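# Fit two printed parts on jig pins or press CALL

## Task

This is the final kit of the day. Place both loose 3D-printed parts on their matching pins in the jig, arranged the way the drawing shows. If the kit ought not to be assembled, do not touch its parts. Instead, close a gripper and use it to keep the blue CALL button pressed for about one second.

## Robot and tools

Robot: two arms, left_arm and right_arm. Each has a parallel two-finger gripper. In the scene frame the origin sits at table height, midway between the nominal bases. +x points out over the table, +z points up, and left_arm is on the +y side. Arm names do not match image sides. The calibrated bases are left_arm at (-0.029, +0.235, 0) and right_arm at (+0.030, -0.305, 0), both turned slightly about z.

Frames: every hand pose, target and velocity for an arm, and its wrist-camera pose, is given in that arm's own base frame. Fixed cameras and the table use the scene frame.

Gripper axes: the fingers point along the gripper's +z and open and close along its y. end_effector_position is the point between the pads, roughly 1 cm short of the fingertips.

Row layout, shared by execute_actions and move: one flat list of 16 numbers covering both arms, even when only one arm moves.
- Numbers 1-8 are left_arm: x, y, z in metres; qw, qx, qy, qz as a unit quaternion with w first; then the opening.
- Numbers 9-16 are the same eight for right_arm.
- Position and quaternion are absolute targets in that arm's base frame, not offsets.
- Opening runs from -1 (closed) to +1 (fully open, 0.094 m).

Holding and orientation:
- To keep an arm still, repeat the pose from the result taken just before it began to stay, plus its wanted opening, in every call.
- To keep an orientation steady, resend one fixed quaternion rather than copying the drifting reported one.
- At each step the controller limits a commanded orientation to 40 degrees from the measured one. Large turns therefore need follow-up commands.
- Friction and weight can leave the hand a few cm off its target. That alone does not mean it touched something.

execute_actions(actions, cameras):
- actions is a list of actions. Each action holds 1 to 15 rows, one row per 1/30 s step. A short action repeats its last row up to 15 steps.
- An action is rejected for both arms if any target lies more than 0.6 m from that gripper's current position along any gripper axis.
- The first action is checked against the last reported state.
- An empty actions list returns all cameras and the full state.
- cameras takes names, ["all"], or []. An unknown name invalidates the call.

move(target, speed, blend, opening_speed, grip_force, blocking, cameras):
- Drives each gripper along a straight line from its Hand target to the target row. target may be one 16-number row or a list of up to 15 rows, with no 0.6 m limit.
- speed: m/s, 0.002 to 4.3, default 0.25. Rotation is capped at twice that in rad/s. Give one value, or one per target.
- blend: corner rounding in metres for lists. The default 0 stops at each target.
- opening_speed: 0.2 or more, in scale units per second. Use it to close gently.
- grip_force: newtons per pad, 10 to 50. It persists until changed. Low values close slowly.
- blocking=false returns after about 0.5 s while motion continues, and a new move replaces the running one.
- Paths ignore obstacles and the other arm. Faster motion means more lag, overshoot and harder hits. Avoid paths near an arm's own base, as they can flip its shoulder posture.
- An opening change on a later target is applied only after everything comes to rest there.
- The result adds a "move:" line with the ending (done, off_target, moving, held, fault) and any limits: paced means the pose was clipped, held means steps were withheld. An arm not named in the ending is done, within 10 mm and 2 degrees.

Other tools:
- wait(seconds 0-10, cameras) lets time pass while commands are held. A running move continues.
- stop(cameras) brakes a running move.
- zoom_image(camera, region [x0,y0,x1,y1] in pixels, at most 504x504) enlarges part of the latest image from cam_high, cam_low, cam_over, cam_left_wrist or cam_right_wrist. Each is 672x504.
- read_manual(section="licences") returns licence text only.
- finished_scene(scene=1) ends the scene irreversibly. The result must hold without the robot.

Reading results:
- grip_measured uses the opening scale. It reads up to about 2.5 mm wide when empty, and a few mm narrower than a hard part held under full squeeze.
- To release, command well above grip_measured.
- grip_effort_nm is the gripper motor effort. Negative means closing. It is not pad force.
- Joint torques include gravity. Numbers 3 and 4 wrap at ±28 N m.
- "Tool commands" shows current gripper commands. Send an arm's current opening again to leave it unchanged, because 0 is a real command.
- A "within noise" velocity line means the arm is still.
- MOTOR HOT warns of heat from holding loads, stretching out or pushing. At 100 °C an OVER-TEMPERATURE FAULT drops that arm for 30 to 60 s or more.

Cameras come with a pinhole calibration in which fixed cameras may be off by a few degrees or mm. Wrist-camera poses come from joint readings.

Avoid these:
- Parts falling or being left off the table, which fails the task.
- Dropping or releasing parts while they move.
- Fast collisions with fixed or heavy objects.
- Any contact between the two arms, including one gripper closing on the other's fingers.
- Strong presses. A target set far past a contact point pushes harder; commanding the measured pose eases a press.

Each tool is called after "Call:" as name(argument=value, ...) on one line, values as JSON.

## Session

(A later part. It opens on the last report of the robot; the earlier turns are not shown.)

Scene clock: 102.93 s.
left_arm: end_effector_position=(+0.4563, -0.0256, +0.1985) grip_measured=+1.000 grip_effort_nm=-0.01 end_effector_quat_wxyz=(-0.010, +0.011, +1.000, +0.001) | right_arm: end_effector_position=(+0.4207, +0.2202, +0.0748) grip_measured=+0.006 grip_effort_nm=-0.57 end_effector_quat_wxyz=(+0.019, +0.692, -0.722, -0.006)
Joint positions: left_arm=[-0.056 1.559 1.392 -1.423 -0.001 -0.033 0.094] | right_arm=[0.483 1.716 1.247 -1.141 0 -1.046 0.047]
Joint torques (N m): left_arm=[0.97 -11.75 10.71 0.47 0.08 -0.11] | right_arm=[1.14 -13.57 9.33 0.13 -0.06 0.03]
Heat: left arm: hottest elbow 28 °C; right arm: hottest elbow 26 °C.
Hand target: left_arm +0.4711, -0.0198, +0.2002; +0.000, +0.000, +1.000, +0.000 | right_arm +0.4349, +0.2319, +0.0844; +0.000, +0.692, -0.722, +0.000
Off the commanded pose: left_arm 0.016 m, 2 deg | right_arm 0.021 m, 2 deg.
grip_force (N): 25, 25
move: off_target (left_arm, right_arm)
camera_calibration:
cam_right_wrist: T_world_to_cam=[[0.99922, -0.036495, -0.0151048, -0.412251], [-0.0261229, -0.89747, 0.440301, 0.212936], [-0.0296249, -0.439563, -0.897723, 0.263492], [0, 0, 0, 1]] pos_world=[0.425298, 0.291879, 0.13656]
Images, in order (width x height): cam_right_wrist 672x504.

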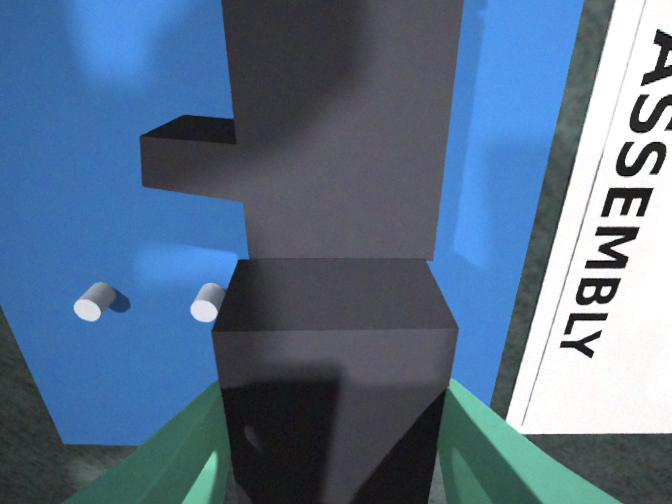

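Call:
move(target=[0.4715,-0.0199,0.2001,0,0,1,0,1,0.4369,0.2322,0.067,0,-0.688,0.7254,0,-0.2], cameras=["cam_right_wrist"], speed=0.06)

Call:
zoom_image(camera="cam_right_wrist", region=[180, 180, 500, 410])

Scene clock: 106.10 s.
left_arm: end_effector_position=(+0.4563, -0.0256, +0.1985) grip_measured=+1.000 grip_effort_nm=-0.01 end_effector_quat_wxyz=(-0.010, +0.011, +1.000, +0.001) | right_arm: end_effector_position=(+0.4286, +0.2243, +0.0728) grip_measured=+0.006 grip_effort_nm=-0.57 end_effector_quat_wxyz=(+0.003, +0.689, -0.724, -0.001)
Joint positions: left_arm=[-0.056 1.559 1.392 -1.423 -0.001 -0.033 0.094] | right_arm=[0.483 1.72 1.247 -1.104 0 -1.038 0.047]
Joint torques (N m): left_arm=[0.97 -11.69 10.71 0.47 0.07 -0.11] | right_arm=[1.03 -12.04 8.03 0.36 -0.04 0.11]
Heat: left arm: hottest elbow 28 °C; right arm: hottest elbow 26 °C.
Hand target: left_arm +0.4711, -0.0198, +0.2002; +0.000, +0.000, +1.000, +0.000 | right_arm +0.4366, +0.2320, +0.0672; +0.000, +0.688, -0.726, +0.000
Off the commanded pose: left_arm 0.016 m, 2 deg | right_arm 0.013 m, 0 deg.
grip_force (N): 25, 25
move: off_target (left_arm, right_arm)
camera_calibration:
cam_right_wrist: T_world_to_cam=[[0.998918, -0.0445348, 0.0134233, -0.420115], [-0.0460097, -0.90368, 0.425729, 0.228699], [-0.00682937, -0.425886, -0.904751, 0.25153], [0, 0, 0, 1]] pos_world=[0.4319, 0.295084, 0.135847]
Images, in order (width x height): cam_right_wrist 672x504.

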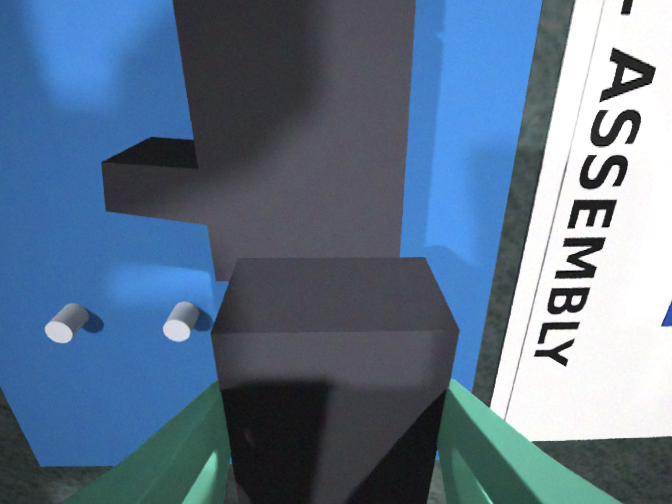

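Scaled by 1.575 from the camera's 672x504 image, which has a finer 960x720 frame.

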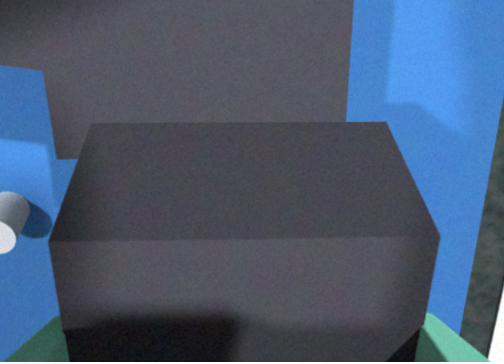

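Call:
move(target=[0.4715,-0.0199,0.2001,0,0,1,0,1,0.429,0.226,0.074,0,-0.688,0.7254,0,-0.2], speed=0.06)

Scene clock: 108.20 s.
left_arm: end_effector_position=(+0.4563, -0.0256, +0.1985) grip_measured=+1.000 grip_effort_nm=-0.01 end_effector_quat_wxyz=(-0.010, +0.011, +1.000, +0.001) | right_arm: end_effector_position=(+0.4286, +0.2243, +0.0728) grip_measured=+0.006 grip_effort_nm=-0.57 end_effector_quat_wxyz=(+0.003, +0.689, -0.725, -0.001)
Joint positions: left_arm=[-0.056 1.559 1.392 -1.423 -0.001 -0.033 0.094] | right_arm=[0.483 1.72 1.247 -1.104 0 -1.038 0.047]
Joint torques (N m): left_arm=[0.97 -11.75 10.7 0.47 0.08 -0.11] | right_arm=[0.73 -14.56 6.45 0.01 -0.04 0.01]
Heat: left arm: hottest elbow 28 °C; right arm: hottest elbow 26 °C.
Hand target: left_arm +0.4711, -0.0198, +0.2002; +0.000, +0.000, +1.000, +0.000 | right_arm +0.4291, +0.2260, +0.0741; +0.000, +0.688, -0.726, +0.000
Off the commanded pose: left_arm 0.016 m, 2 deg | right_arm 0.002 m, 0 deg.
grip_force (N): 25, 25
move: off_target (left_arm)

Call:
move(target=[0.4715,-0.0199,0.2001,0,0,1,0,1,0.417,0.2185,0.083,0,-0.688,0.7254,0,-0.2], speed=0.06)

Scene clock: 109.83 s.
left_arm: end_effector_position=(+0.4563, -0.0256, +0.1985) grip_measured=+1.000 grip_effort_nm=-0.01 end_effector_quat_wxyz=(-0.010, +0.011, +1.000, +0.001) | right_arm: end_effector_position=(+0.4208, +0.2202, +0.0732) grip_measured=+0.006 grip_effort_nm=-0.57 end_effector_quat_wxyz=(+0.006, +0.689, -0.725, -0.002)
Joint positions: left_arm=[-0.056 1.559 1.392 -1.423 -0.001 -0.033 0.094] | right_arm=[0.483 1.702 1.224 -1.104 0 -1.038 0.047]
Joint torques (N m): left_arm=[0.91 -11.75 10.71 0.46 0.07 -0.11] | right_arm=[0.62 -16.38 5.74 -0.42 -0.04 -0.02]
Heat: left arm: hottest elbow 28 °C; right arm: hottest elbow 26 °C.
Hand target: left_arm +0.4711, -0.0198, +0.2002; +0.000, +0.000, +1.000, +0.000 | right_arm +0.4171, +0.2185, +0.0827; +0.000, +0.688, -0.726, +0.000
Off the commanded pose: left_arm 0.016 m, 2 deg | right_arm 0.011 m, 1 deg.
grip_force (N): 25, 25
move: off_target (left_arm, right_arm)

Call:
move(target=[0.4715,-0.0199,0.2001,0,0,1,0,1,0.4225,0.2205,0.0605,0,-0.688,0.7254,0,-0.2], cameras=["cam_right_wrist"], speed=0.06)

Scene clock: 111.67 s.
left_arm: end_effector_position=(+0.4563, -0.0256, +0.1985) grip_measured=+1.000 grip_effort_nm=-0.01 end_effector_quat_wxyz=(-0.010, +0.011, +1.000, +0.001) | right_arm: end_effector_position=(+0.4245, +0.2222, +0.0712) grip_measured=+0.006 grip_effort_nm=-0.57 end_effector_quat_wxyz=(-0.004, +0.689, -0.725, +0.001)
Joint positions: left_arm=[-0.056 1.559 1.392 -1.423 -0.001 -0.033 0.094] | right_arm=[0.483 1.702 1.218 -1.077 0 -1.038 0.047]
Joint torques (N m): left_arm=[0.97 -11.69 10.7 0.47 0.08 -0.11] | right_arm=[0.44 -12.98 5.31 0.55 -0.04 -0.04]
Heat: left arm: hottest elbow 28 °C; right arm: hottest elbow 26 °C.
Hand target: left_arm +0.4711, -0.0198, +0.2002; +0.000, +0.000, +1.000, +0.000 | right_arm +0.4224, +0.2204, +0.0606; +0.000, +0.688, -0.726, +0.000
Off the commanded pose: left_arm 0.016 m, 2 deg | right_arm 0.011 m, 1 deg.
grip_force (N): 25, 25
move: off_target (left_arm, right_arm)
camera_calibration:
cam_right_wrist: T_world_to_cam=[[0.998624, -0.0450407, 0.0268507, -0.416764], [-0.0521477, -0.906744, 0.418444, 0.231093], [0.00549972, -0.419269, -0.907845, 0.242607], [0, 0, 0, 1]] pos_world=[0.426908, 0.292488, 0.134741]
Images, in order (width x height): cam_right_wrist 672x504.

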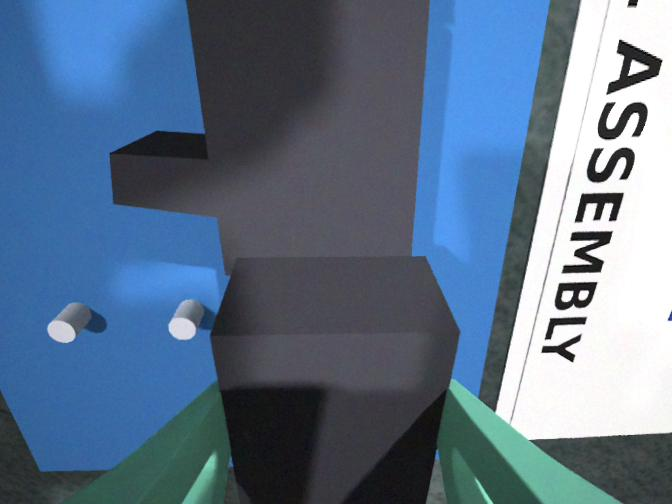

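Call:
move(target=[0.4715,-0.0199,0.2001,0,0,1,0,1,0.417,0.203,0.09,0,-0.688,0.7254,0,-0.2], speed=0.06)

Call:
move(target=[0.4715,-0.0199,0.2001,0,0,1,0,1,0.425,0.208,0.048,0,-0.688,0.7254,0,-0.2], speed=0.04)

Scene clock: 114.63 s.
left_arm: end_effector_position=(+0.4563, -0.0256, +0.1985) grip_measured=+1.000 grip_effort_nm=-0.01 end_effector_quat_wxyz=(-0.010, +0.011, +1.000, +0.001) | right_arm: end_effector_position=(+0.4164, +0.2065, +0.0757) grip_measured=+0.006 grip_effort_nm=-0.57 end_effector_quat_wxyz=(+0.011, +0.687, -0.726, -0.004)
Joint positions: left_arm=[-0.056 1.559 1.392 -1.423 -0.001 -0.033 0.094] | right_arm=[0.461 1.682 1.205 -1.117 0 -1.055 0.047]
Joint torques (N m): left_arm=[0.97 -11.75 10.73 0.47 0.08 -0.11] | right_arm=[0.09 -16.62 6.23 -0.34 -0.03 -0.11]
Heat: left arm: hottest elbow 29 °C; right arm: hottest elbow 26 °C.
Hand target: left_arm +0.4711, -0.0198, +0.2002; +0.000, +0.000, +1.000, +0.000 | right_arm +0.4170, +0.2030, +0.0897; +0.000, +0.688, -0.726, +0.000
Off the commanded pose: left_arm 0.016 m, 2 deg | right_arm 0.015 m, 1 deg.
grip_force (N): 25, 25
move: off_target (left_arm, right_arm)

Scene clock: 116.17 s.
left_arm: end_effector_position=(+0.4563, -0.0256, +0.1985) grip_measured=+1.000 grip_effort_nm=-0.01 end_effector_quat_wxyz=(-0.010, +0.011, +1.000, +0.001) | right_arm: end_effector_position=(+0.4237, +0.2101, +0.0541) grip_measured=+0.006 grip_effort_nm=-0.57 end_effector_quat_wxyz=(-0.002, +0.688, -0.726, +0.001)
Joint positions: left_arm=[-0.056 1.559 1.392 -1.423 -0.001 -0.033 0.094] | right_arm=[0.461 1.713 1.181 -1.034 0 -1.055 0.047]
Joint torques (N m): left_arm=[0.97 -11.75 10.7 0.49 0.08 -0.11] | right_arm=[-0.15 -13.57 5.9 0.28 -0.04 -0.12]
Heat: left arm: hottest elbow 29 °C; right arm: hottest elbow 26 °C.
Hand target: left_arm +0.4711, -0.0198, +0.2002; +0.000, +0.000, +1.000, +0.000 | right_arm +0.4250, +0.2079, +0.0480; +0.000, +0.688, -0.726, +0.000
Off the commanded pose: left_arm 0.016 m, 2 deg | right_arm 0.007 m, 0 deg.
grip_force (N): 25, 25
move: off_target (left_arm)

Call:
wait(seconds=0, cameras=["cam_right_wrist","cam_low"])

Call:
zoom_image(camera="cam_right_wrist", region=[180, 180, 500, 410])

Call:
zoom_image(camera="cam_low", region=[270, 210, 410, 310])

Scene clock: 117.10 s.
left_arm: end_effector_position=(+0.4563, -0.0256, +0.1985) grip_measured=+1.000 grip_effort_nm=-0.01 end_effector_quat_wxyz=(-0.010, +0.011, +1.000, +0.001) | right_arm: end_effector_position=(+0.4237, +0.2101, +0.0541) grip_measured=+0.006 grip_effort_nm=-0.57 end_effector_quat_wxyz=(-0.002, +0.688, -0.726, +0.001)
Joint positions: left_arm=[-0.056 1.559 1.392 -1.423 -0.001 -0.033 0.094] | right_arm=[0.461 1.713 1.181 -1.034 0 -1.055 0.047]
Joint torques (N m): left_arm=[0.97 -11.75 10.71 0.46 0.08 -0.11] | right_arm=[0.21 -13.04 6.02 0.25 -0.04 -0.13]
Heat: left arm: hottest elbow 29 °C; right arm: hottest elbow 26 °C.
Hand target: left_arm +0.4711, -0.0198, +0.2002; +0.000, +0.000, +1.000, +0.000 | right_arm +0.4250, +0.2079, +0.0480; +0.000, +0.688, -0.726, +0.000
Tool commands: left_gripper/opening=+1.0 right_gripper/opening=-0.2
Off the commanded pose: left_arm 0.016 m, 2 deg | right_arm 0.007 m, 0 deg.
grip_force (N): 25, 25
camera_calibration:
cam_right_wrist: T_world_to_cam=[[0.998526, -0.0491762, 0.0229635, -0.414869], [-0.0542734, -0.905599, 0.420648, 0.227849], [0.000109805, -0.421275, -0.906933, 0.224669], [0, 0, 0, 1]] pos_world=[0.426599, 0.280585, 0.117443]
Images, in order (width x height): cam_low 672x504, cam_right_wrist 672x504.

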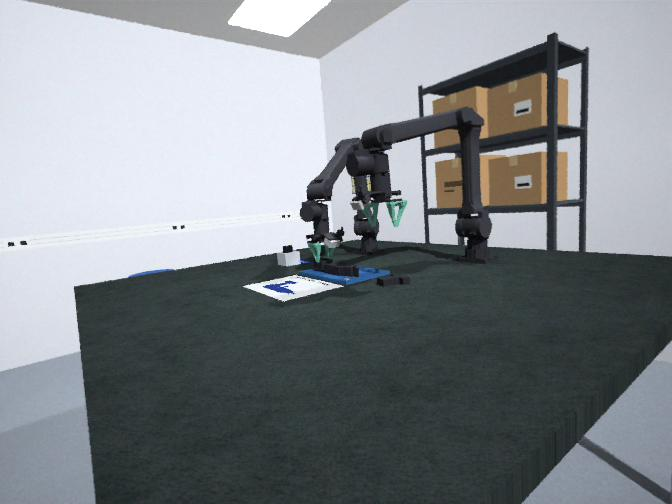

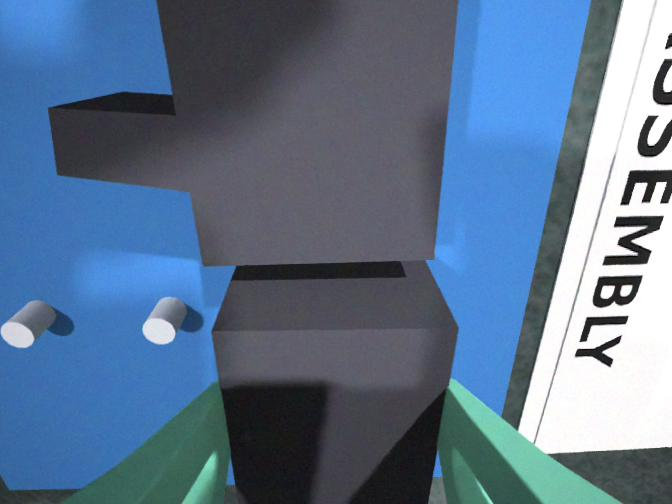

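Scaled by 1.575 from the camera's 672x504 image, which has a finer 960x720 frame.

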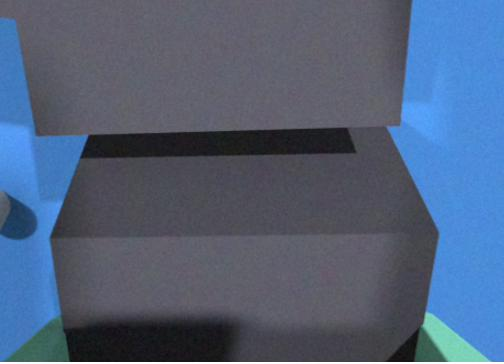

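Scaled by 3.600 from the camera's 672x504 image, which has a finer 960x720 frame.

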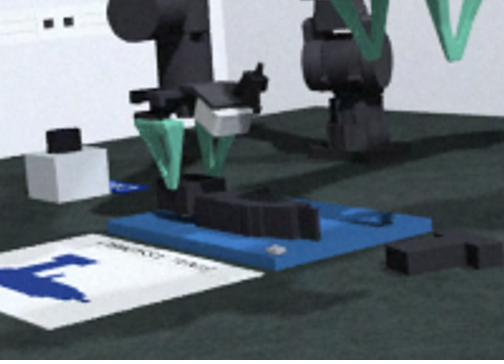

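Call:
move(target=[0.4715,-0.0199,0.2001,0,0,1,0,1,0.4205,0.2205,0.051,0,-0.6997,0.7144,0,-0.2], speed=0.05, cameras=["cam_right_wrist"])

Call:
zoom_image(camera="cam_right_wrist", region=[180, 180, 500, 410])

Scene clock: 120.53 s.
left_arm: end_effector_position=(+0.4563, -0.0256, +0.1985) grip_measured=+1.000 grip_effort_nm=-0.01 end_effector_quat_wxyz=(-0.010, +0.011, +1.000, +0.001) | right_arm: end_effector_position=(+0.4206, +0.2162, +0.0541) grip_measured=+0.006 grip_effort_nm=-0.57 end_effector_quat_wxyz=(-0.002, +0.694, -0.720, +0.001)
Joint positions: left_arm=[-0.056 1.559 1.392 -1.423 -0.001 -0.033 0.094] | right_arm=[0.476 1.713 1.181 -1.034 0 -1.058 0.047]
Joint torques (N m): left_arm=[0.97 -11.69 10.71 0.47 0.07 -0.11] | right_arm=[0.5 -13.16 6.67 -0.08 -0.04 -0.14]
Heat: left arm: hottest elbow 29 °C; right arm: hottest elbow 25 °C.
Hand target: left_arm +0.4711, -0.0198, +0.2002; +0.000, +0.000, +1.000, +0.000 | right_arm +0.4205, +0.2205, +0.0510; +0.000, +0.700, -0.714, +0.000
Off the commanded pose: left_arm 0.016 m, 2 deg | right_arm 0.005 m, 1 deg.
grip_force (N): 25, 25
move: off_target (left_arm)
camera_calibration:
cam_right_wrist: T_world_to_cam=[[0.999222, -0.0320506, 0.0229679, -0.415506], [-0.0387419, -0.906404, 0.420632, 0.226821], [0.00733667, -0.421195, -0.906941, 0.224168], [0, 0, 0, 1]] pos_world=[0.422326, 0.286692, 0.117443]
Images, in order (width x height): cam_right_wrist 672x504.

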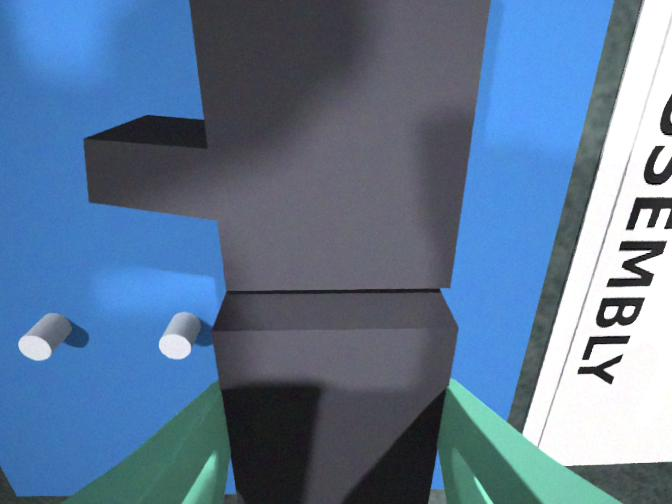

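Scaled by 1.575 from the camera's 672x504 image, which has a finer 960x720 frame.

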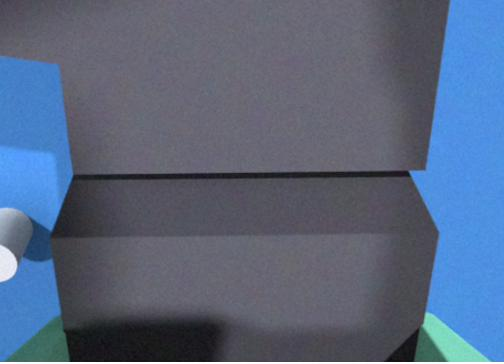

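Call:
move(target=[0.4715,-0.0199,0.2001,0,0,1,0,1,0.4216,0.2243,0.051,0,-0.7045,0.7097,0,-0.2], speed=0.05, cameras=["cam_right_wrist"])

Call:
zoom_image(camera="cam_right_wrist", region=[180, 180, 500, 410])

Scene clock: 122.83 s.
left_arm: end_effector_position=(+0.4563, -0.0256, +0.1985) grip_measured=+1.000 grip_effort_nm=-0.01 end_effector_quat_wxyz=(-0.010, +0.011, +1.000, +0.001) | right_arm: end_effector_position=(+0.4199, +0.2173, +0.0537) grip_measured=+0.006 grip_effort_nm=-0.57 end_effector_quat_wxyz=(-0.002, +0.697, -0.717, +0.000)
Joint positions: left_arm=[-0.056 1.559 1.392 -1.423 -0.001 -0.033 0.094] | right_arm=[0.478 1.713 1.181 -1.034 0 -1.064 0.047]
Joint torques (N m): left_arm=[0.97 -11.69 10.71 0.46 0.07 -0.11] | right_arm=[1.44 -12.69 7.27 -0.16 -0.04 -0.18]
Heat: left arm: hottest elbow 29 °C; right arm: hottest elbow 25 °C.
Hand target: left_arm +0.4711, -0.0198, +0.2002; +0.000, +0.000, +1.000, +0.000 | right_arm +0.4216, +0.2242, +0.0510; +0.000, +0.704, -0.710, +0.000
Off the commanded pose: left_arm 0.016 m, 2 deg | right_arm 0.008 m, 1 deg.
grip_force (N): 25, 25
move: off_target (left_arm)
camera_calibration:
cam_right_wrist: T_world_to_cam=[[0.999479, -0.0232614, 0.0223827, -0.416846], [-0.0305267, -0.906544, 0.421006, 0.22448], [0.0104977, -0.42147, -0.906782, 0.223009], [0, 0, 0, 1]] pos_world=[0.42114, 0.287796, 0.117043]
Images, in order (width x height): cam_right_wrist 672x504.

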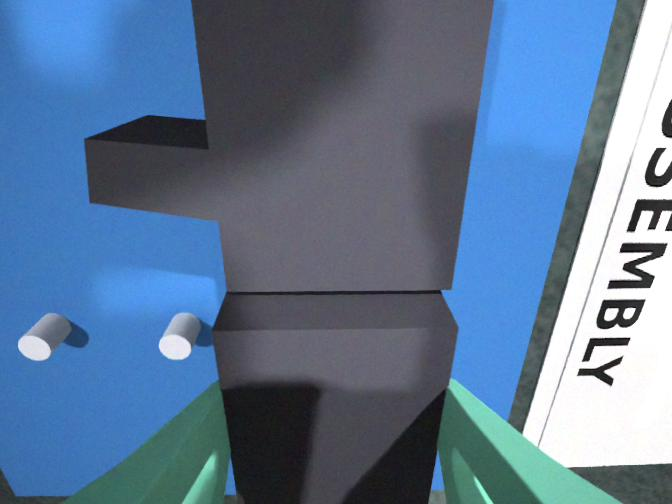

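Scaled by 1.575 from the camera's 672x504 image, which has a finer 960x720 frame.

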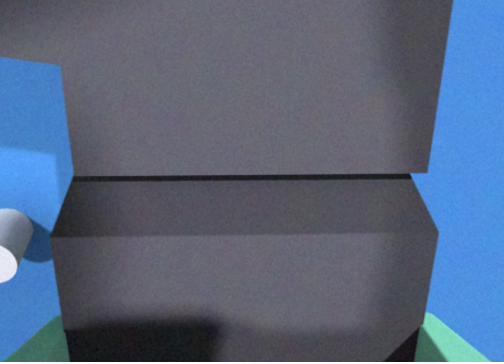

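Call:
move(target=[0.4715,-0.0199,0.2001,0,0,1,0,1,0.4250,0.2285,0.052,0,-0.7045,0.7097,0,-0.2], speed=0.05, cameras=["cam_right_wrist"])

Call:
zoom_image(camera="cam_right_wrist", region=[180, 180, 500, 410])

Scene clock: 125.40 s.
left_arm: end_effector_position=(+0.4563, -0.0256, +0.1985) grip_measured=+1.000 grip_effort_nm=-0.01 end_effector_quat_wxyz=(-0.010, +0.011, +1.000, +0.001) | right_arm: end_effector_position=(+0.4189, +0.2176, +0.0491) grip_measured=+0.006 grip_effort_nm=-0.57 end_effector_quat_wxyz=(+0.003, +0.698, -0.716, +0.000)
Joint positions: left_arm=[-0.056 1.559 1.392 -1.423 -0.001 -0.033 0.094] | right_arm=[0.48 1.724 1.181 -1.034 0.001 -1.065 0.047]
Joint torques (N m): left_arm=[1.03 -11.75 10.71 0.47 0.08 -0.11] | right_arm=[1.61 -12.75 8.46 -0.4 -0.08 -0.1]
Heat: left arm: hottest elbow 29 °C; right arm: hottest elbow 25 °C.
Hand target: left_arm +0.4711, -0.0198, +0.2002; +0.000, +0.000, +1.000, +0.000 | right_arm +0.4248, +0.2284, +0.0520; +0.000, +0.704, -0.710, +0.000
Off the commanded pose: left_arm 0.016 m, 2 deg | right_arm 0.013 m, 1 deg.
grip_force (N): 25, 25
move: off_target (left_arm, right_arm)
camera_calibration:
cam_right_wrist: T_world_to_cam=[[0.999694, -0.0205148, 0.0138437, -0.415943], [-0.0244602, -0.904184, 0.426442, 0.223353], [0.00376886, -0.42665, -0.904409, 0.222839], [0, 0, 0, 1]] pos_world=[0.420439, 0.288494, 0.112049]
Images, in order (width x height): cam_right_wrist 672x504.

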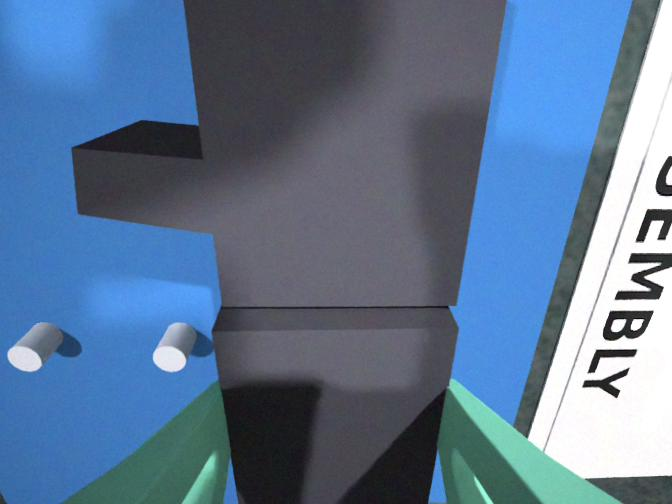

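Scaled by 1.575 from the camera's 672x504 image, which has a finer 960x720 frame.

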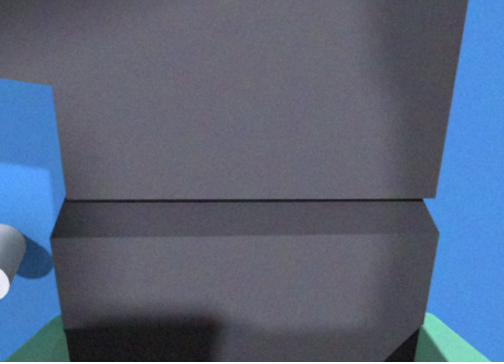

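Call:
move(target=[0.4715,-0.0199,0.2001,0,0,1,0,1,0.4195,0.219,0.037,0,-0.699,0.715,0,-0.2], speed=0.04, cameras=["cam_right_wrist"])

Call:
zoom_image(camera="cam_right_wrist", region=[180, 180, 500, 410])

Scene clock: 129.43 s.
left_arm: end_effector_position=(+0.4563, -0.0256, +0.1985) grip_measured=+1.000 grip_effort_nm=-0.01 end_effector_quat_wxyz=(-0.010, +0.011, +1.000, +0.001) | right_arm: end_effector_position=(+0.4203, +0.2181, +0.0441) grip_measured=+0.006 grip_effort_nm=-0.57 end_effector_quat_wxyz=(-0.003, +0.698, -0.716, +0.002)
Joint positions: left_arm=[-0.056 1.559 1.392 -1.423 -0.001 -0.033 0.094] | right_arm=[0.48 1.727 1.17 -1.007 0.002 -1.065 0.047]
Joint torques (N m): left_arm=[0.97 -11.75 10.71 0.47 0.07 -0.12] | right_arm=[0.67 -13.04 5.91 0.2 -0.11 -0.07]
Heat: left arm: hottest elbow 29 °C; right arm: hottest elbow 25 °C.
Hand target: left_arm +0.4711, -0.0198, +0.2002; +0.000, +0.000, +1.000, +0.000 | right_arm +0.4195, +0.2189, +0.0372; +0.000, +0.699, -0.715, +0.000
Off the commanded pose: left_arm 0.016 m, 2 deg | right_arm 0.007 m, 0 deg.
grip_force (N): 25, 25
move: off_target (left_arm)
camera_calibration:
cam_right_wrist: T_world_to_cam=[[0.99946, -0.0206436, 0.025584, -0.417607], [-0.029507, -0.906431, 0.421323, 0.228838], [0.0144925, -0.42185, -0.90655, 0.213089], [0, 0, 0, 1]] pos_world=[0.421046, 0.288697, 0.107445]
Images, in order (width x height): cam_right_wrist 672x504.

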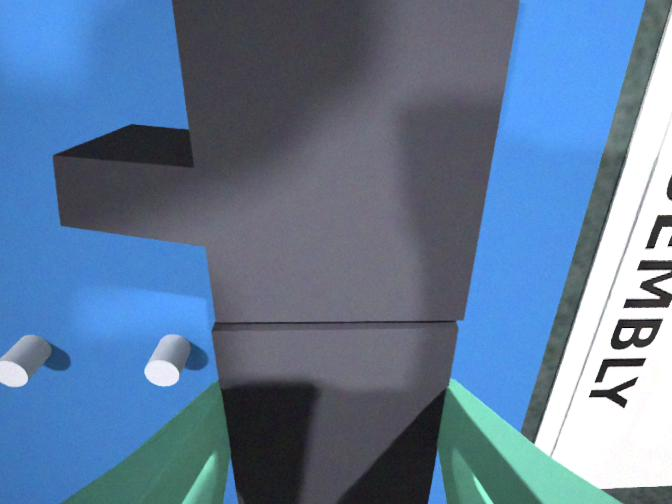

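Scaled by 1.575 from the camera's 672x504 image, which has a finer 960x720 frame.

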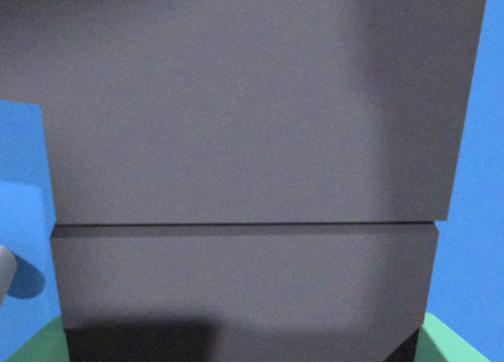

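Call:
move(target=[[0.4715,-0.0199,0.2001,0,0,1,0,1,0.4195,0.219,0.044,0,-0.699,0.715,0,0.5],[0.4715,-0.0199,0.2001,0,0,1,0,1,0.422,0.219,0.15,0,-0.699,0.715,0,0.5],[0.4715,-0.0199,0.2001,0,0,1,0,1,0.32,0.04,0.2,0,-0.699,0.715,0,0.5]], speed=[0.05,0.1,0.25], blend=[0,0.02,0], opening_speed=0.6, cameras=["all"])

Call:
zoom_image(camera="cam_over", region=[190, 260, 510, 490])

Call:
zoom_image(camera="cam_low", region=[280, 230, 420, 310])

Scene clock: 136.53 s.
left_arm: end_effector_position=(+0.4563, -0.0256, +0.1985) grip_measured=+1.000 grip_effort_nm=-0.01 end_effector_quat_wxyz=(-0.010, +0.011, +1.000, +0.001) | right_arm: end_effector_position=(+0.3245, +0.0432, +0.1988) grip_measured=+0.498 grip_effort_nm=0.12 end_effector_quat_wxyz=(+0.000, +0.699, -0.715, +0.002)
Joint positions: left_arm=[-0.056 1.559 1.392 -1.423 -0.001 -0.033 0.094] | right_arm=[0.135 1.206 1.043 -1.407 0.003 -1.413 0.07]
Joint torques (N m): left_arm=[0.97 -11.75 10.73 0.47 0.07 -0.11] | right_arm=[-0.15 -8.47 6.57 -0.39 -0.18 -0.19]
Heat: left arm: hottest elbow 29 °C; right arm: hottest elbow 25 °C.
Hand target: left_arm +0.4711, -0.0198, +0.2002; +0.000, +0.000, +1.000, +0.000 | right_arm +0.3201, +0.0402, +0.2000; +0.000, +0.699, -0.715, +0.000
Off the commanded pose: left_arm 0.016 m, 2 deg | right_arm 0.006 m, 0 deg.
grip_force (N): 25, 25
move: off_target (left_arm)
camera_calibration:
cam_left_wrist: T_world_to_cam=[[-0.00985344, -0.999934, -0.00595452, -0.0192468], [-0.907257, 0.00643598, 0.420528, 0.372607], [-0.420462, 0.00954593, -0.90726, 0.459261], [0, 0, 0, 1]] pos_world=[0.530962, -0.0260277, 0.259862]
cam_right_wrist: T_world_to_cam=[[0.999631, -0.0170421, 0.0211355, -0.328821], [-0.0244189, -0.904632, 0.425494, -0.000346705], [0.0118685, -0.425853, -0.904714, 0.281584], [0, 0, 0, 1]] pos_world=[0.325349, 0.113996, 0.26185]

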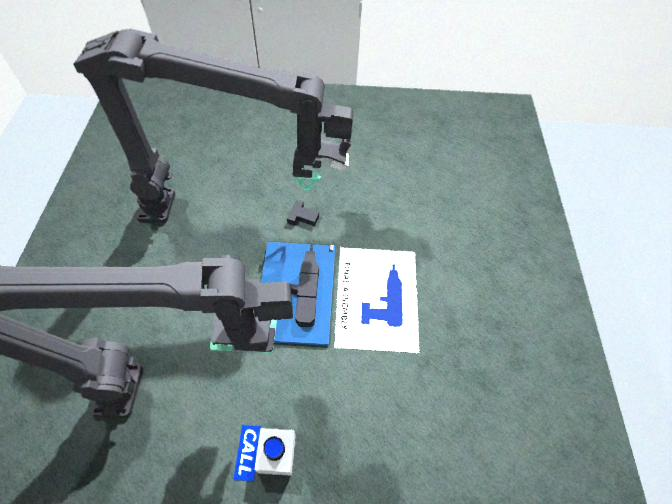

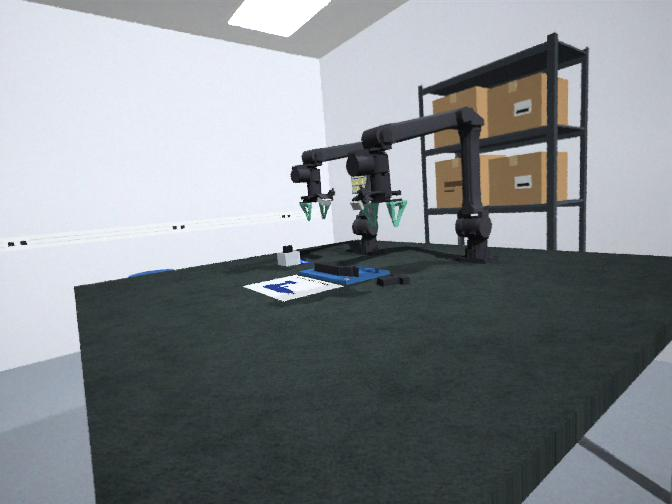

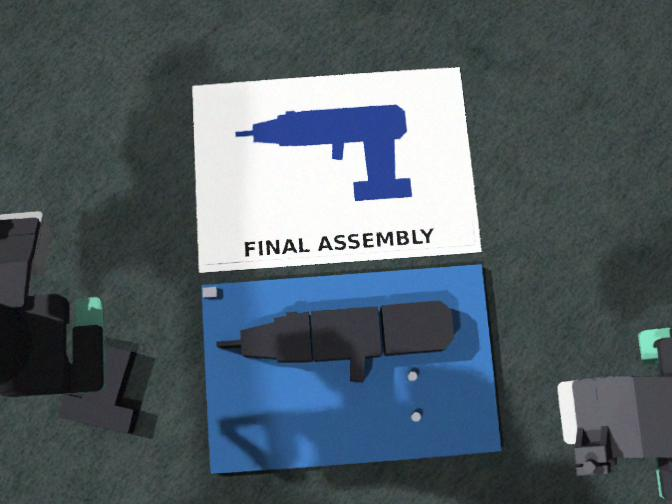

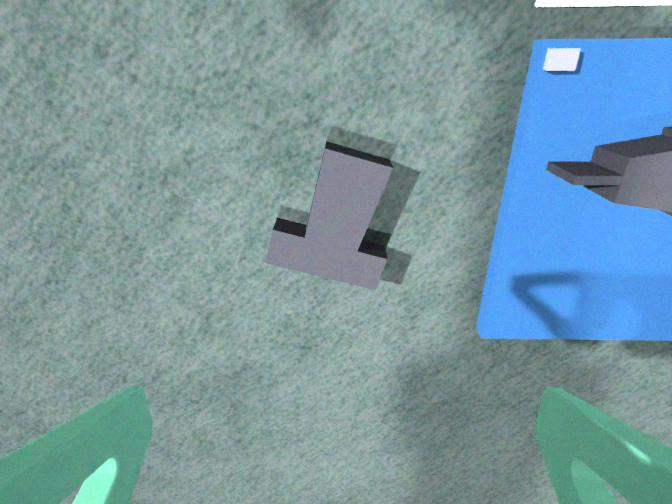

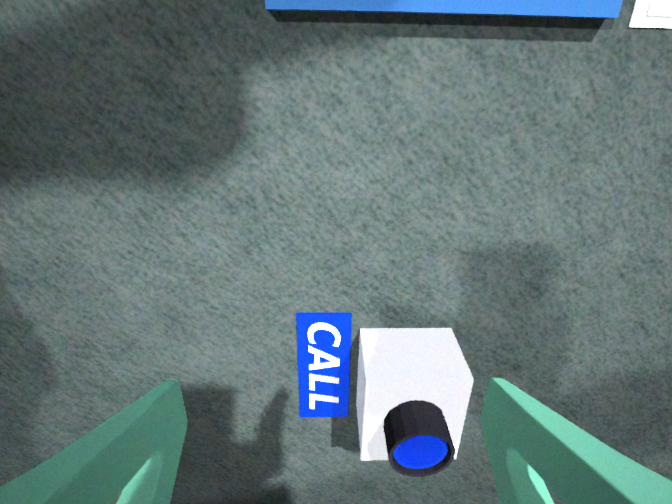

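Scaled by 1.575 from the camera's 672x504 image, which has a finer 960x720 frame.

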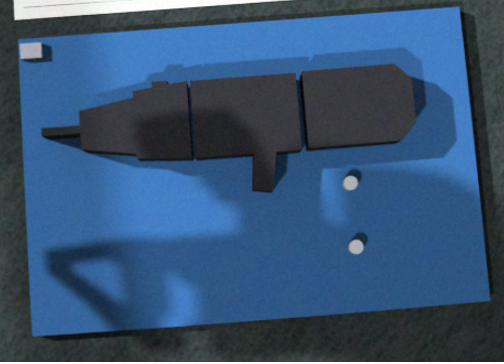

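Scaled by 3.600 from the camera's 672x504 image, which has a finer 960x720 frame.

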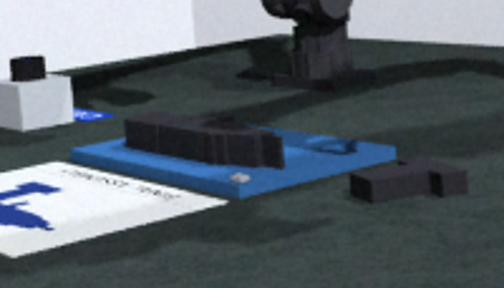

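Call:
move(target=[[0.455,-0.026,0.12,0,0.1366,0.9906,0,1,0.3201,0.0402,0.2,0,-0.699,0.715,0,0.5],[0.452,-0.027,0.06,0,0.1366,0.9906,0,1,0.3201,0.0402,0.2,0,-0.699,0.715,0,0.5]], speed=0.12, blend=[0.02,0], cameras=["cam_left_wrist"])

Scene clock: 145.23 s.
left_arm: end_effector_position=(+0.4505, -0.0253, +0.0688) grip_measured=+1.000 grip_effort_nm=-0.01 end_effector_quat_wxyz=(+0.004, +0.131, +0.991, +0.001) | right_arm: end_effector_position=(+0.3245, +0.0432, +0.1988) grip_measured=+0.498 grip_effort_nm=0.12 end_effector_quat_wxyz=(+0.000, +0.699, -0.715, +0.002)
Joint positions: left_arm=[-0.056 1.64 1.129 -1.051 -0.001 0.207 0.094] | right_arm=[0.135 1.206 1.043 -1.407 0.003 -1.414 0.07]
Joint torques (N m): left_arm=[-0.32 -11.87 6.99 0.54 0.1 0.05] | right_arm=[-0.15 -8.53 6.58 -0.39 -0.18 -0.14]
Heat: left arm: hottest elbow 29 °C; right arm: hottest elbow 25 °C.
Hand target: left_arm +0.4518, -0.0270, +0.0601; +0.000, +0.137, +0.991, +0.000 | right_arm +0.3202, +0.0403, +0.2000; +0.000, +0.699, -0.715, +0.000
Off the commanded pose: left_arm 0.009 m, 1 deg | right_arm 0.005 m, 0 deg.
grip_force (N): 25, 25
move: done
camera_calibration:
cam_left_wrist: T_world_to_cam=[[-0.247816, -0.968784, -0.00669102, 0.0882725], [-0.890587, 0.225083, 0.395212, 0.421561], [-0.381369, 0.103899, -0.918566, 0.32473], [0, 0, 0, 1]] pos_world=[0.521154, -0.0431084, 0.13227]
Images, in order (width x height): cam_left_wrist 672x504.

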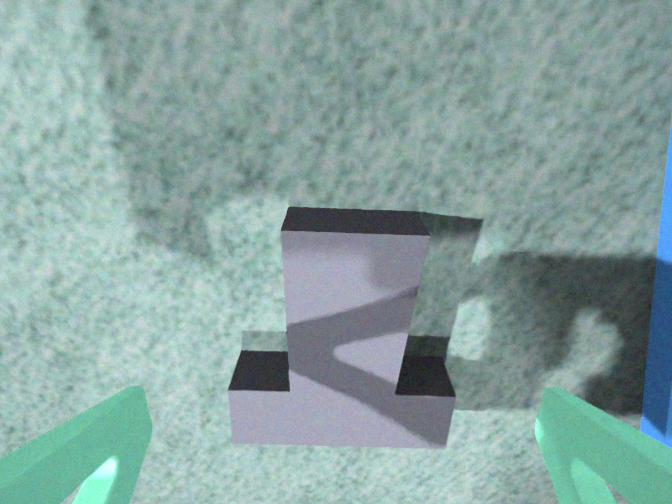

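Call:
move(target=[[0.4465,-0.0302,0.018,0,0.147,0.989,0,1,0.3201,0.0402,0.2,0,-0.699,0.715,0,0.5]], speed=0.08, cameras=["cam_left_wrist"])

Scene clock: 148.10 s.
left_arm: end_effector_position=(+0.4467, -0.0251, +0.0278) grip_measured=+1.000 grip_effort_nm=-0.01 end_effector_quat_wxyz=(+0.006, +0.138, +0.990, +0.001) | right_arm: end_effector_position=(+0.3245, +0.0432, +0.1988) grip_measured=+0.498 grip_effort_nm=0.12 end_effector_quat_wxyz=(+0.000, +0.699, -0.715, +0.002)
Joint positions: left_arm=[-0.056 1.69 1.068 -0.937 -0.001 0.221 0.094] | right_arm=[0.135 1.206 1.043 -1.407 0.003 -1.414 0.07]
Joint torques (N m): left_arm=[-0.85 -11.99 6.31 0.54 0.1 0.02] | right_arm=[-0.09 -8.47 6.58 -0.39 -0.18 -0.14]
Heat: left arm: hottest elbow 28 °C; right arm: hottest elbow 25 °C.
Hand target: left_arm +0.4463, -0.0302, +0.0182; +0.000, +0.147, +0.989, +0.000 | right_arm +0.3202, +0.0403, +0.2000; +0.000, +0.699, -0.715, +0.000
Off the commanded pose: left_arm 0.011 m, 1 deg | right_arm 0.005 m, 0 deg.
grip_force (N): 25, 25
move: off_target (left_arm)
camera_calibration:
cam_left_wrist: T_world_to_cam=[[-0.26071, -0.965389, -0.00737574, 0.0931539], [-0.888557, 0.23696, 0.39283, 0.433838], [-0.377486, 0.108969, -0.919581, 0.283943], [0, 0, 0, 1]] pos_world=[0.516961, -0.0438132, 0.0913714]
Images, in order (width x height): cam_left_wrist 672x504.

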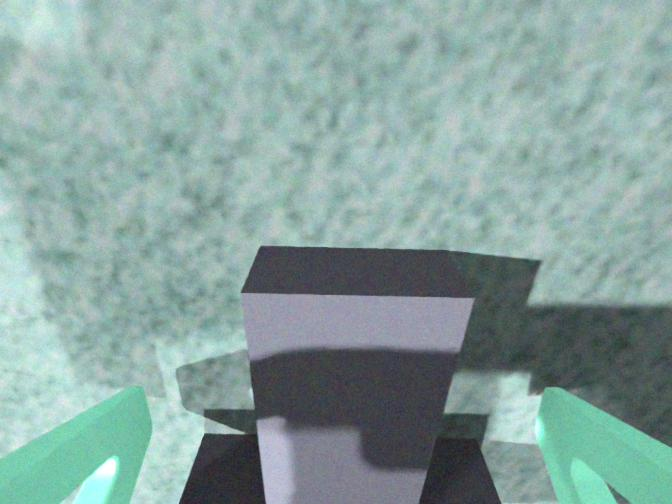

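Call:
move(target=[[0.4465,-0.034,0.018,0,0.147,0.989,0,-0.4,0.3201,0.0402,0.2,0,-0.699,0.715,0,0.5]], speed=0.08, opening_speed=0.5, cameras=["cam_left_wrist"])

Scene clock: 153.03 s.
left_arm: end_effector_position=(+0.4466, -0.0268, +0.0278) grip_measured=-0.218 grip_effort_nm=-0.51 end_effector_quat_wxyz=(+0.006, +0.140, +0.990, +0.001) | right_arm: end_effector_position=(+0.3245, +0.0432, +0.1988) grip_measured=+0.498 grip_effort_nm=0.13 end_effector_quat_wxyz=(+0.000, +0.699, -0.715, +0.002)
Joint positions: left_arm=[-0.059 1.69 1.068 -0.937 -0.001 0.221 0.037] | right_arm=[0.135 1.206 1.043 -1.407 0.003 -1.414 0.07]
Joint torques (N m): left_arm=[-1.14 -11.99 6.34 0.55 0.09 -0.04] | right_arm=[-0.09 -8.47 6.58 -0.39 -0.18 -0.14]
Heat: left arm: hottest elbow 28 °C; right arm: hottest elbow 25 °C.
Hand target: left_arm +0.4462, -0.0339, +0.0182; +0.000, +0.147, +0.989, +0.000 | right_arm +0.3202, +0.0403, +0.2000; +0.000, +0.699, -0.715, +0.000
Off the commanded pose: left_arm 0.012 m, 1 deg | right_arm 0.005 m, 0 deg.
grip_force (N): 25, 25
move: off_target (left_arm)
camera_calibration:
cam_left_wrist: T_world_to_cam=[[-0.264332, -0.964404, -0.0073657, 0.0930856], [-0.887682, 0.240303, 0.392779, 0.43384], [-0.377028, 0.110362, -0.919603, 0.283915], [0, 0, 0, 1]] pos_world=[0.516761, -0.0458146, 0.0913714]
Images, in order (width x height): cam_left_wrist 672x504.

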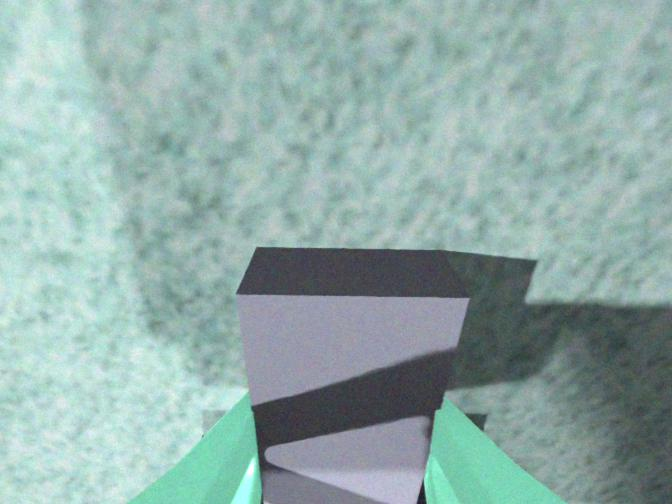

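Call:
move(target=[[0.4465,-0.034,0.12,0,0.147,0.989,0,-0.4,0.25,-0.05,0.25,0,-0.699,0.715,0,0.5],[0.405,-0.3245,0.12,0,0.0113,0.9999,0,-0.4,0.25,-0.05,0.25,0,-0.699,0.715,0,0.5]], speed=0.15, blend=[0.02,0], cameras=["cam_left_wrist","cam_over"])

Scene clock: 158.63 s.
left_arm: end_effector_position=(+0.3954, -0.3135, +0.1148) grip_measured=-0.220 grip_effort_nm=-0.57 end_effector_quat_wxyz=(-0.005, +0.013, +1.000, +0.002) | right_arm: end_effector_position=(+0.2521, -0.0484, +0.2444) grip_measured=+0.498 grip_effort_nm=0.12 end_effector_quat_wxyz=(+0.005, +0.699, -0.715, -0.005)
Joint positions: left_arm=[-0.669 1.729 1.379 -1.232 0.003 -0.643 0.037] | right_arm=[-0.186 1.01 1.023 -1.597 0.003 -1.735 0.07]
Joint torques (N m): left_arm=[-0.56 -13.86 11.32 -0.31 -0.11 -0.12] | right_arm=[-0.15 -5.71 7.61 -0.43 -0.16 -0.15]
Heat: left arm: hottest elbow 28 °C; right arm: hottest elbow 25 °C.
Hand target: left_arm +0.4045, -0.3243, +0.1199; +0.000, +0.012, +1.000, +0.000 | right_arm +0.2500, -0.0500, +0.2500; +0.000, +0.699, -0.715, +0.000
Off the commanded pose: left_arm 0.015 m, 1 deg | right_arm 0.006 m, 1 deg.
grip_force (N): 25, 25
move: off_target (left_arm)
camera_calibration:
cam_left_wrist: T_world_to_cam=[[-0.0128864, -0.999879, -0.00869853, -0.306696], [-0.911022, 0.00815462, 0.412277, 0.357355], [-0.412156, 0.0132373, -0.911017, 0.358788], [0, 0, 0, 1]] pos_world=[0.469482, -0.314323, 0.176865]
Images, in order (width x height): cam_over 672x504, cam_left_wrist 672x504.

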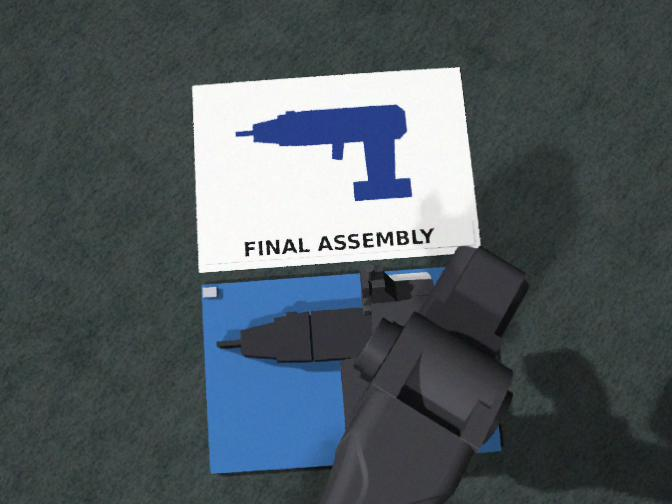

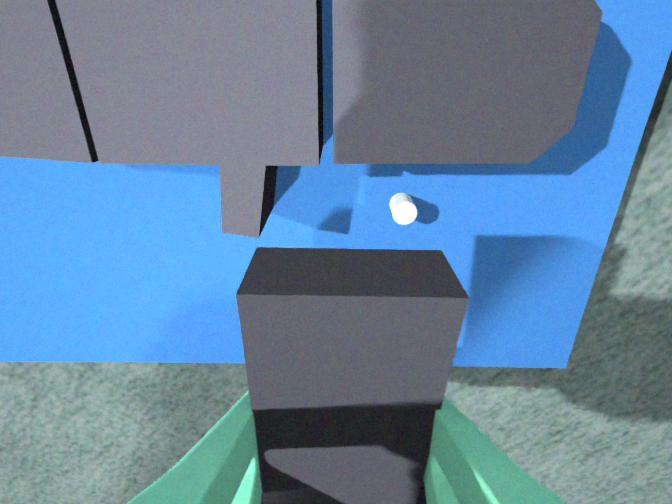

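Call:
move(target=[0.4066,-0.347,0.092,0,0.0113,0.9999,0,-0.4,0.25,-0.05,0.25,0,-0.699,0.715,0,0.5], speed=0.1, cameras=["cam_left_wrist"])

Call:
zoom_image(camera="cam_left_wrist", region=[150, 130, 550, 430])

Scene clock: 163.90 s.
left_arm: end_effector_position=(+0.3955, -0.3298, +0.0868) grip_measured=-0.220 grip_effort_nm=-0.57 end_effector_quat_wxyz=(-0.014, +0.009, +1.000, +0.010) | right_arm: end_effector_position=(+0.2521, -0.0484, +0.2444) grip_measured=+0.498 grip_effort_nm=0.13 end_effector_quat_wxyz=(+0.005, +0.699, -0.715, -0.005)
Joint positions: left_arm=[-0.693 1.795 1.392 -1.202 0.003 -0.675 0.037] | right_arm=[-0.186 1.01 1.023 -1.597 0.003 -1.735 0.07]
Joint torques (N m): left_arm=[-0.91 -14.74 10.96 0.43 -0.1 -0.11] | right_arm=[-0.15 -5.71 7.61 -0.43 -0.16 -0.15]
Heat: left arm: hottest elbow 28 °C; right arm: hottest elbow 25 °C.
Hand target: left_arm +0.4059, -0.3465, +0.0924; +0.000, +0.011, +1.000, +0.000 | right_arm +0.2500, -0.0500, +0.2500; +0.000, +0.699, -0.715, +0.000
Off the commanded pose: left_arm 0.021 m, 2 deg | right_arm 0.006 m, 1 deg.
grip_force (N): 25, 25
move: off_target (left_arm)
camera_calibration:
cam_left_wrist: T_world_to_cam=[[-0.00631548, -0.999692, -0.0240155, -0.324472], [-0.903485, -0.0045884, 0.428595, 0.360497], [-0.428573, 0.0244044, -0.903177, 0.34297], [0, 0, 0, 1]] pos_world=[0.470643, -0.331088, 0.147463]
Images, in order (width x height): cam_left_wrist 672x504.

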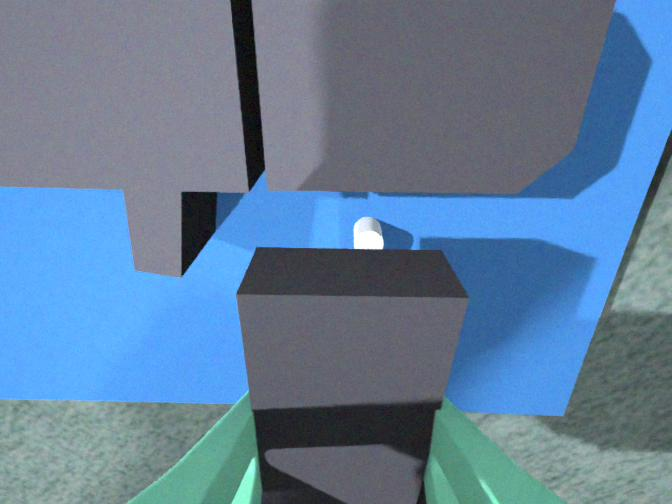

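Scaled by 1.260 from the camera's 672x504 image, which has a finer 960x720 frame.

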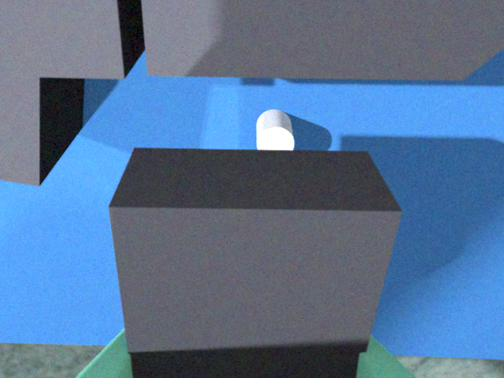

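Call:
move(target=[0.4105,-0.3555,0.085,0,0.0113,0.9999,0,-0.4,0.25,-0.05,0.25,0,-0.699,0.715,0,0.5], speed=0.08, cameras=["cam_left_wrist"])

Call:
zoom_image(camera="cam_left_wrist", region=[150, 130, 550, 430])

Scene clock: 166.83 s.
left_arm: end_effector_position=(+0.4002, -0.3366, +0.0808) grip_measured=-0.220 grip_effort_nm=-0.57 end_effector_quat_wxyz=(-0.014, +0.008, +1.000, +0.010) | right_arm: end_effector_position=(+0.2521, -0.0484, +0.2444) grip_measured=+0.498 grip_effort_nm=0.12 end_effector_quat_wxyz=(+0.005, +0.699, -0.715, -0.005)
Joint positions: left_arm=[-0.698 1.819 1.409 -1.194 0.003 -0.682 0.037] | right_arm=[-0.186 1.01 1.023 -1.597 0.003 -1.735 0.07]
Joint torques (N m): left_arm=[-1.2 -14.92 11.08 0.4 -0.1 -0.13] | right_arm=[-0.15 -5.71 7.61 -0.42 -0.16 -0.15]
Heat: left arm: hottest elbow 28 °C; right arm: hottest elbow 25 °C.
Hand target: left_arm +0.4098, -0.3550, +0.0854; +0.000, +0.011, +1.000, +0.000 | right_arm +0.2500, -0.0500, +0.2500; +0.000, +0.699, -0.715, +0.000
Off the commanded pose: left_arm 0.022 m, 2 deg | right_arm 0.006 m, 1 deg.
grip_force (N): 25, 25
move: off_target (left_arm)
camera_calibration:
cam_left_wrist: T_world_to_cam=[[-0.00325369, -0.999729, -0.0230338, -0.332689], [-0.90413, -0.0069002, 0.427203, 0.366835], [-0.427246, 0.0222155, -0.903862, 0.338591], [0, 0, 0, 1]] pos_world=[0.475245, -0.337589, 0.141664]
Images, in order (width x height): cam_left_wrist 672x504.

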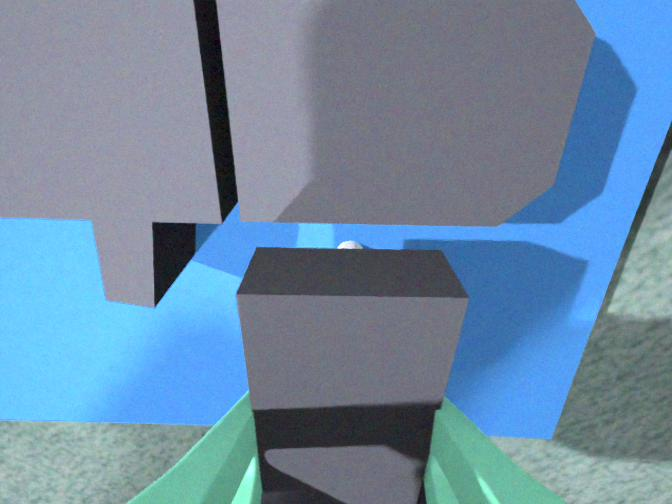

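Scaled by 1.260 from the camera's 672x504 image, which has a finer 960x720 frame.

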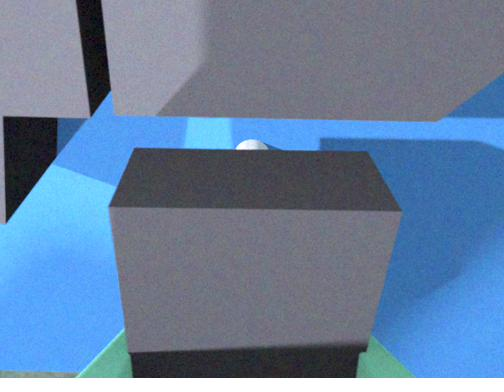

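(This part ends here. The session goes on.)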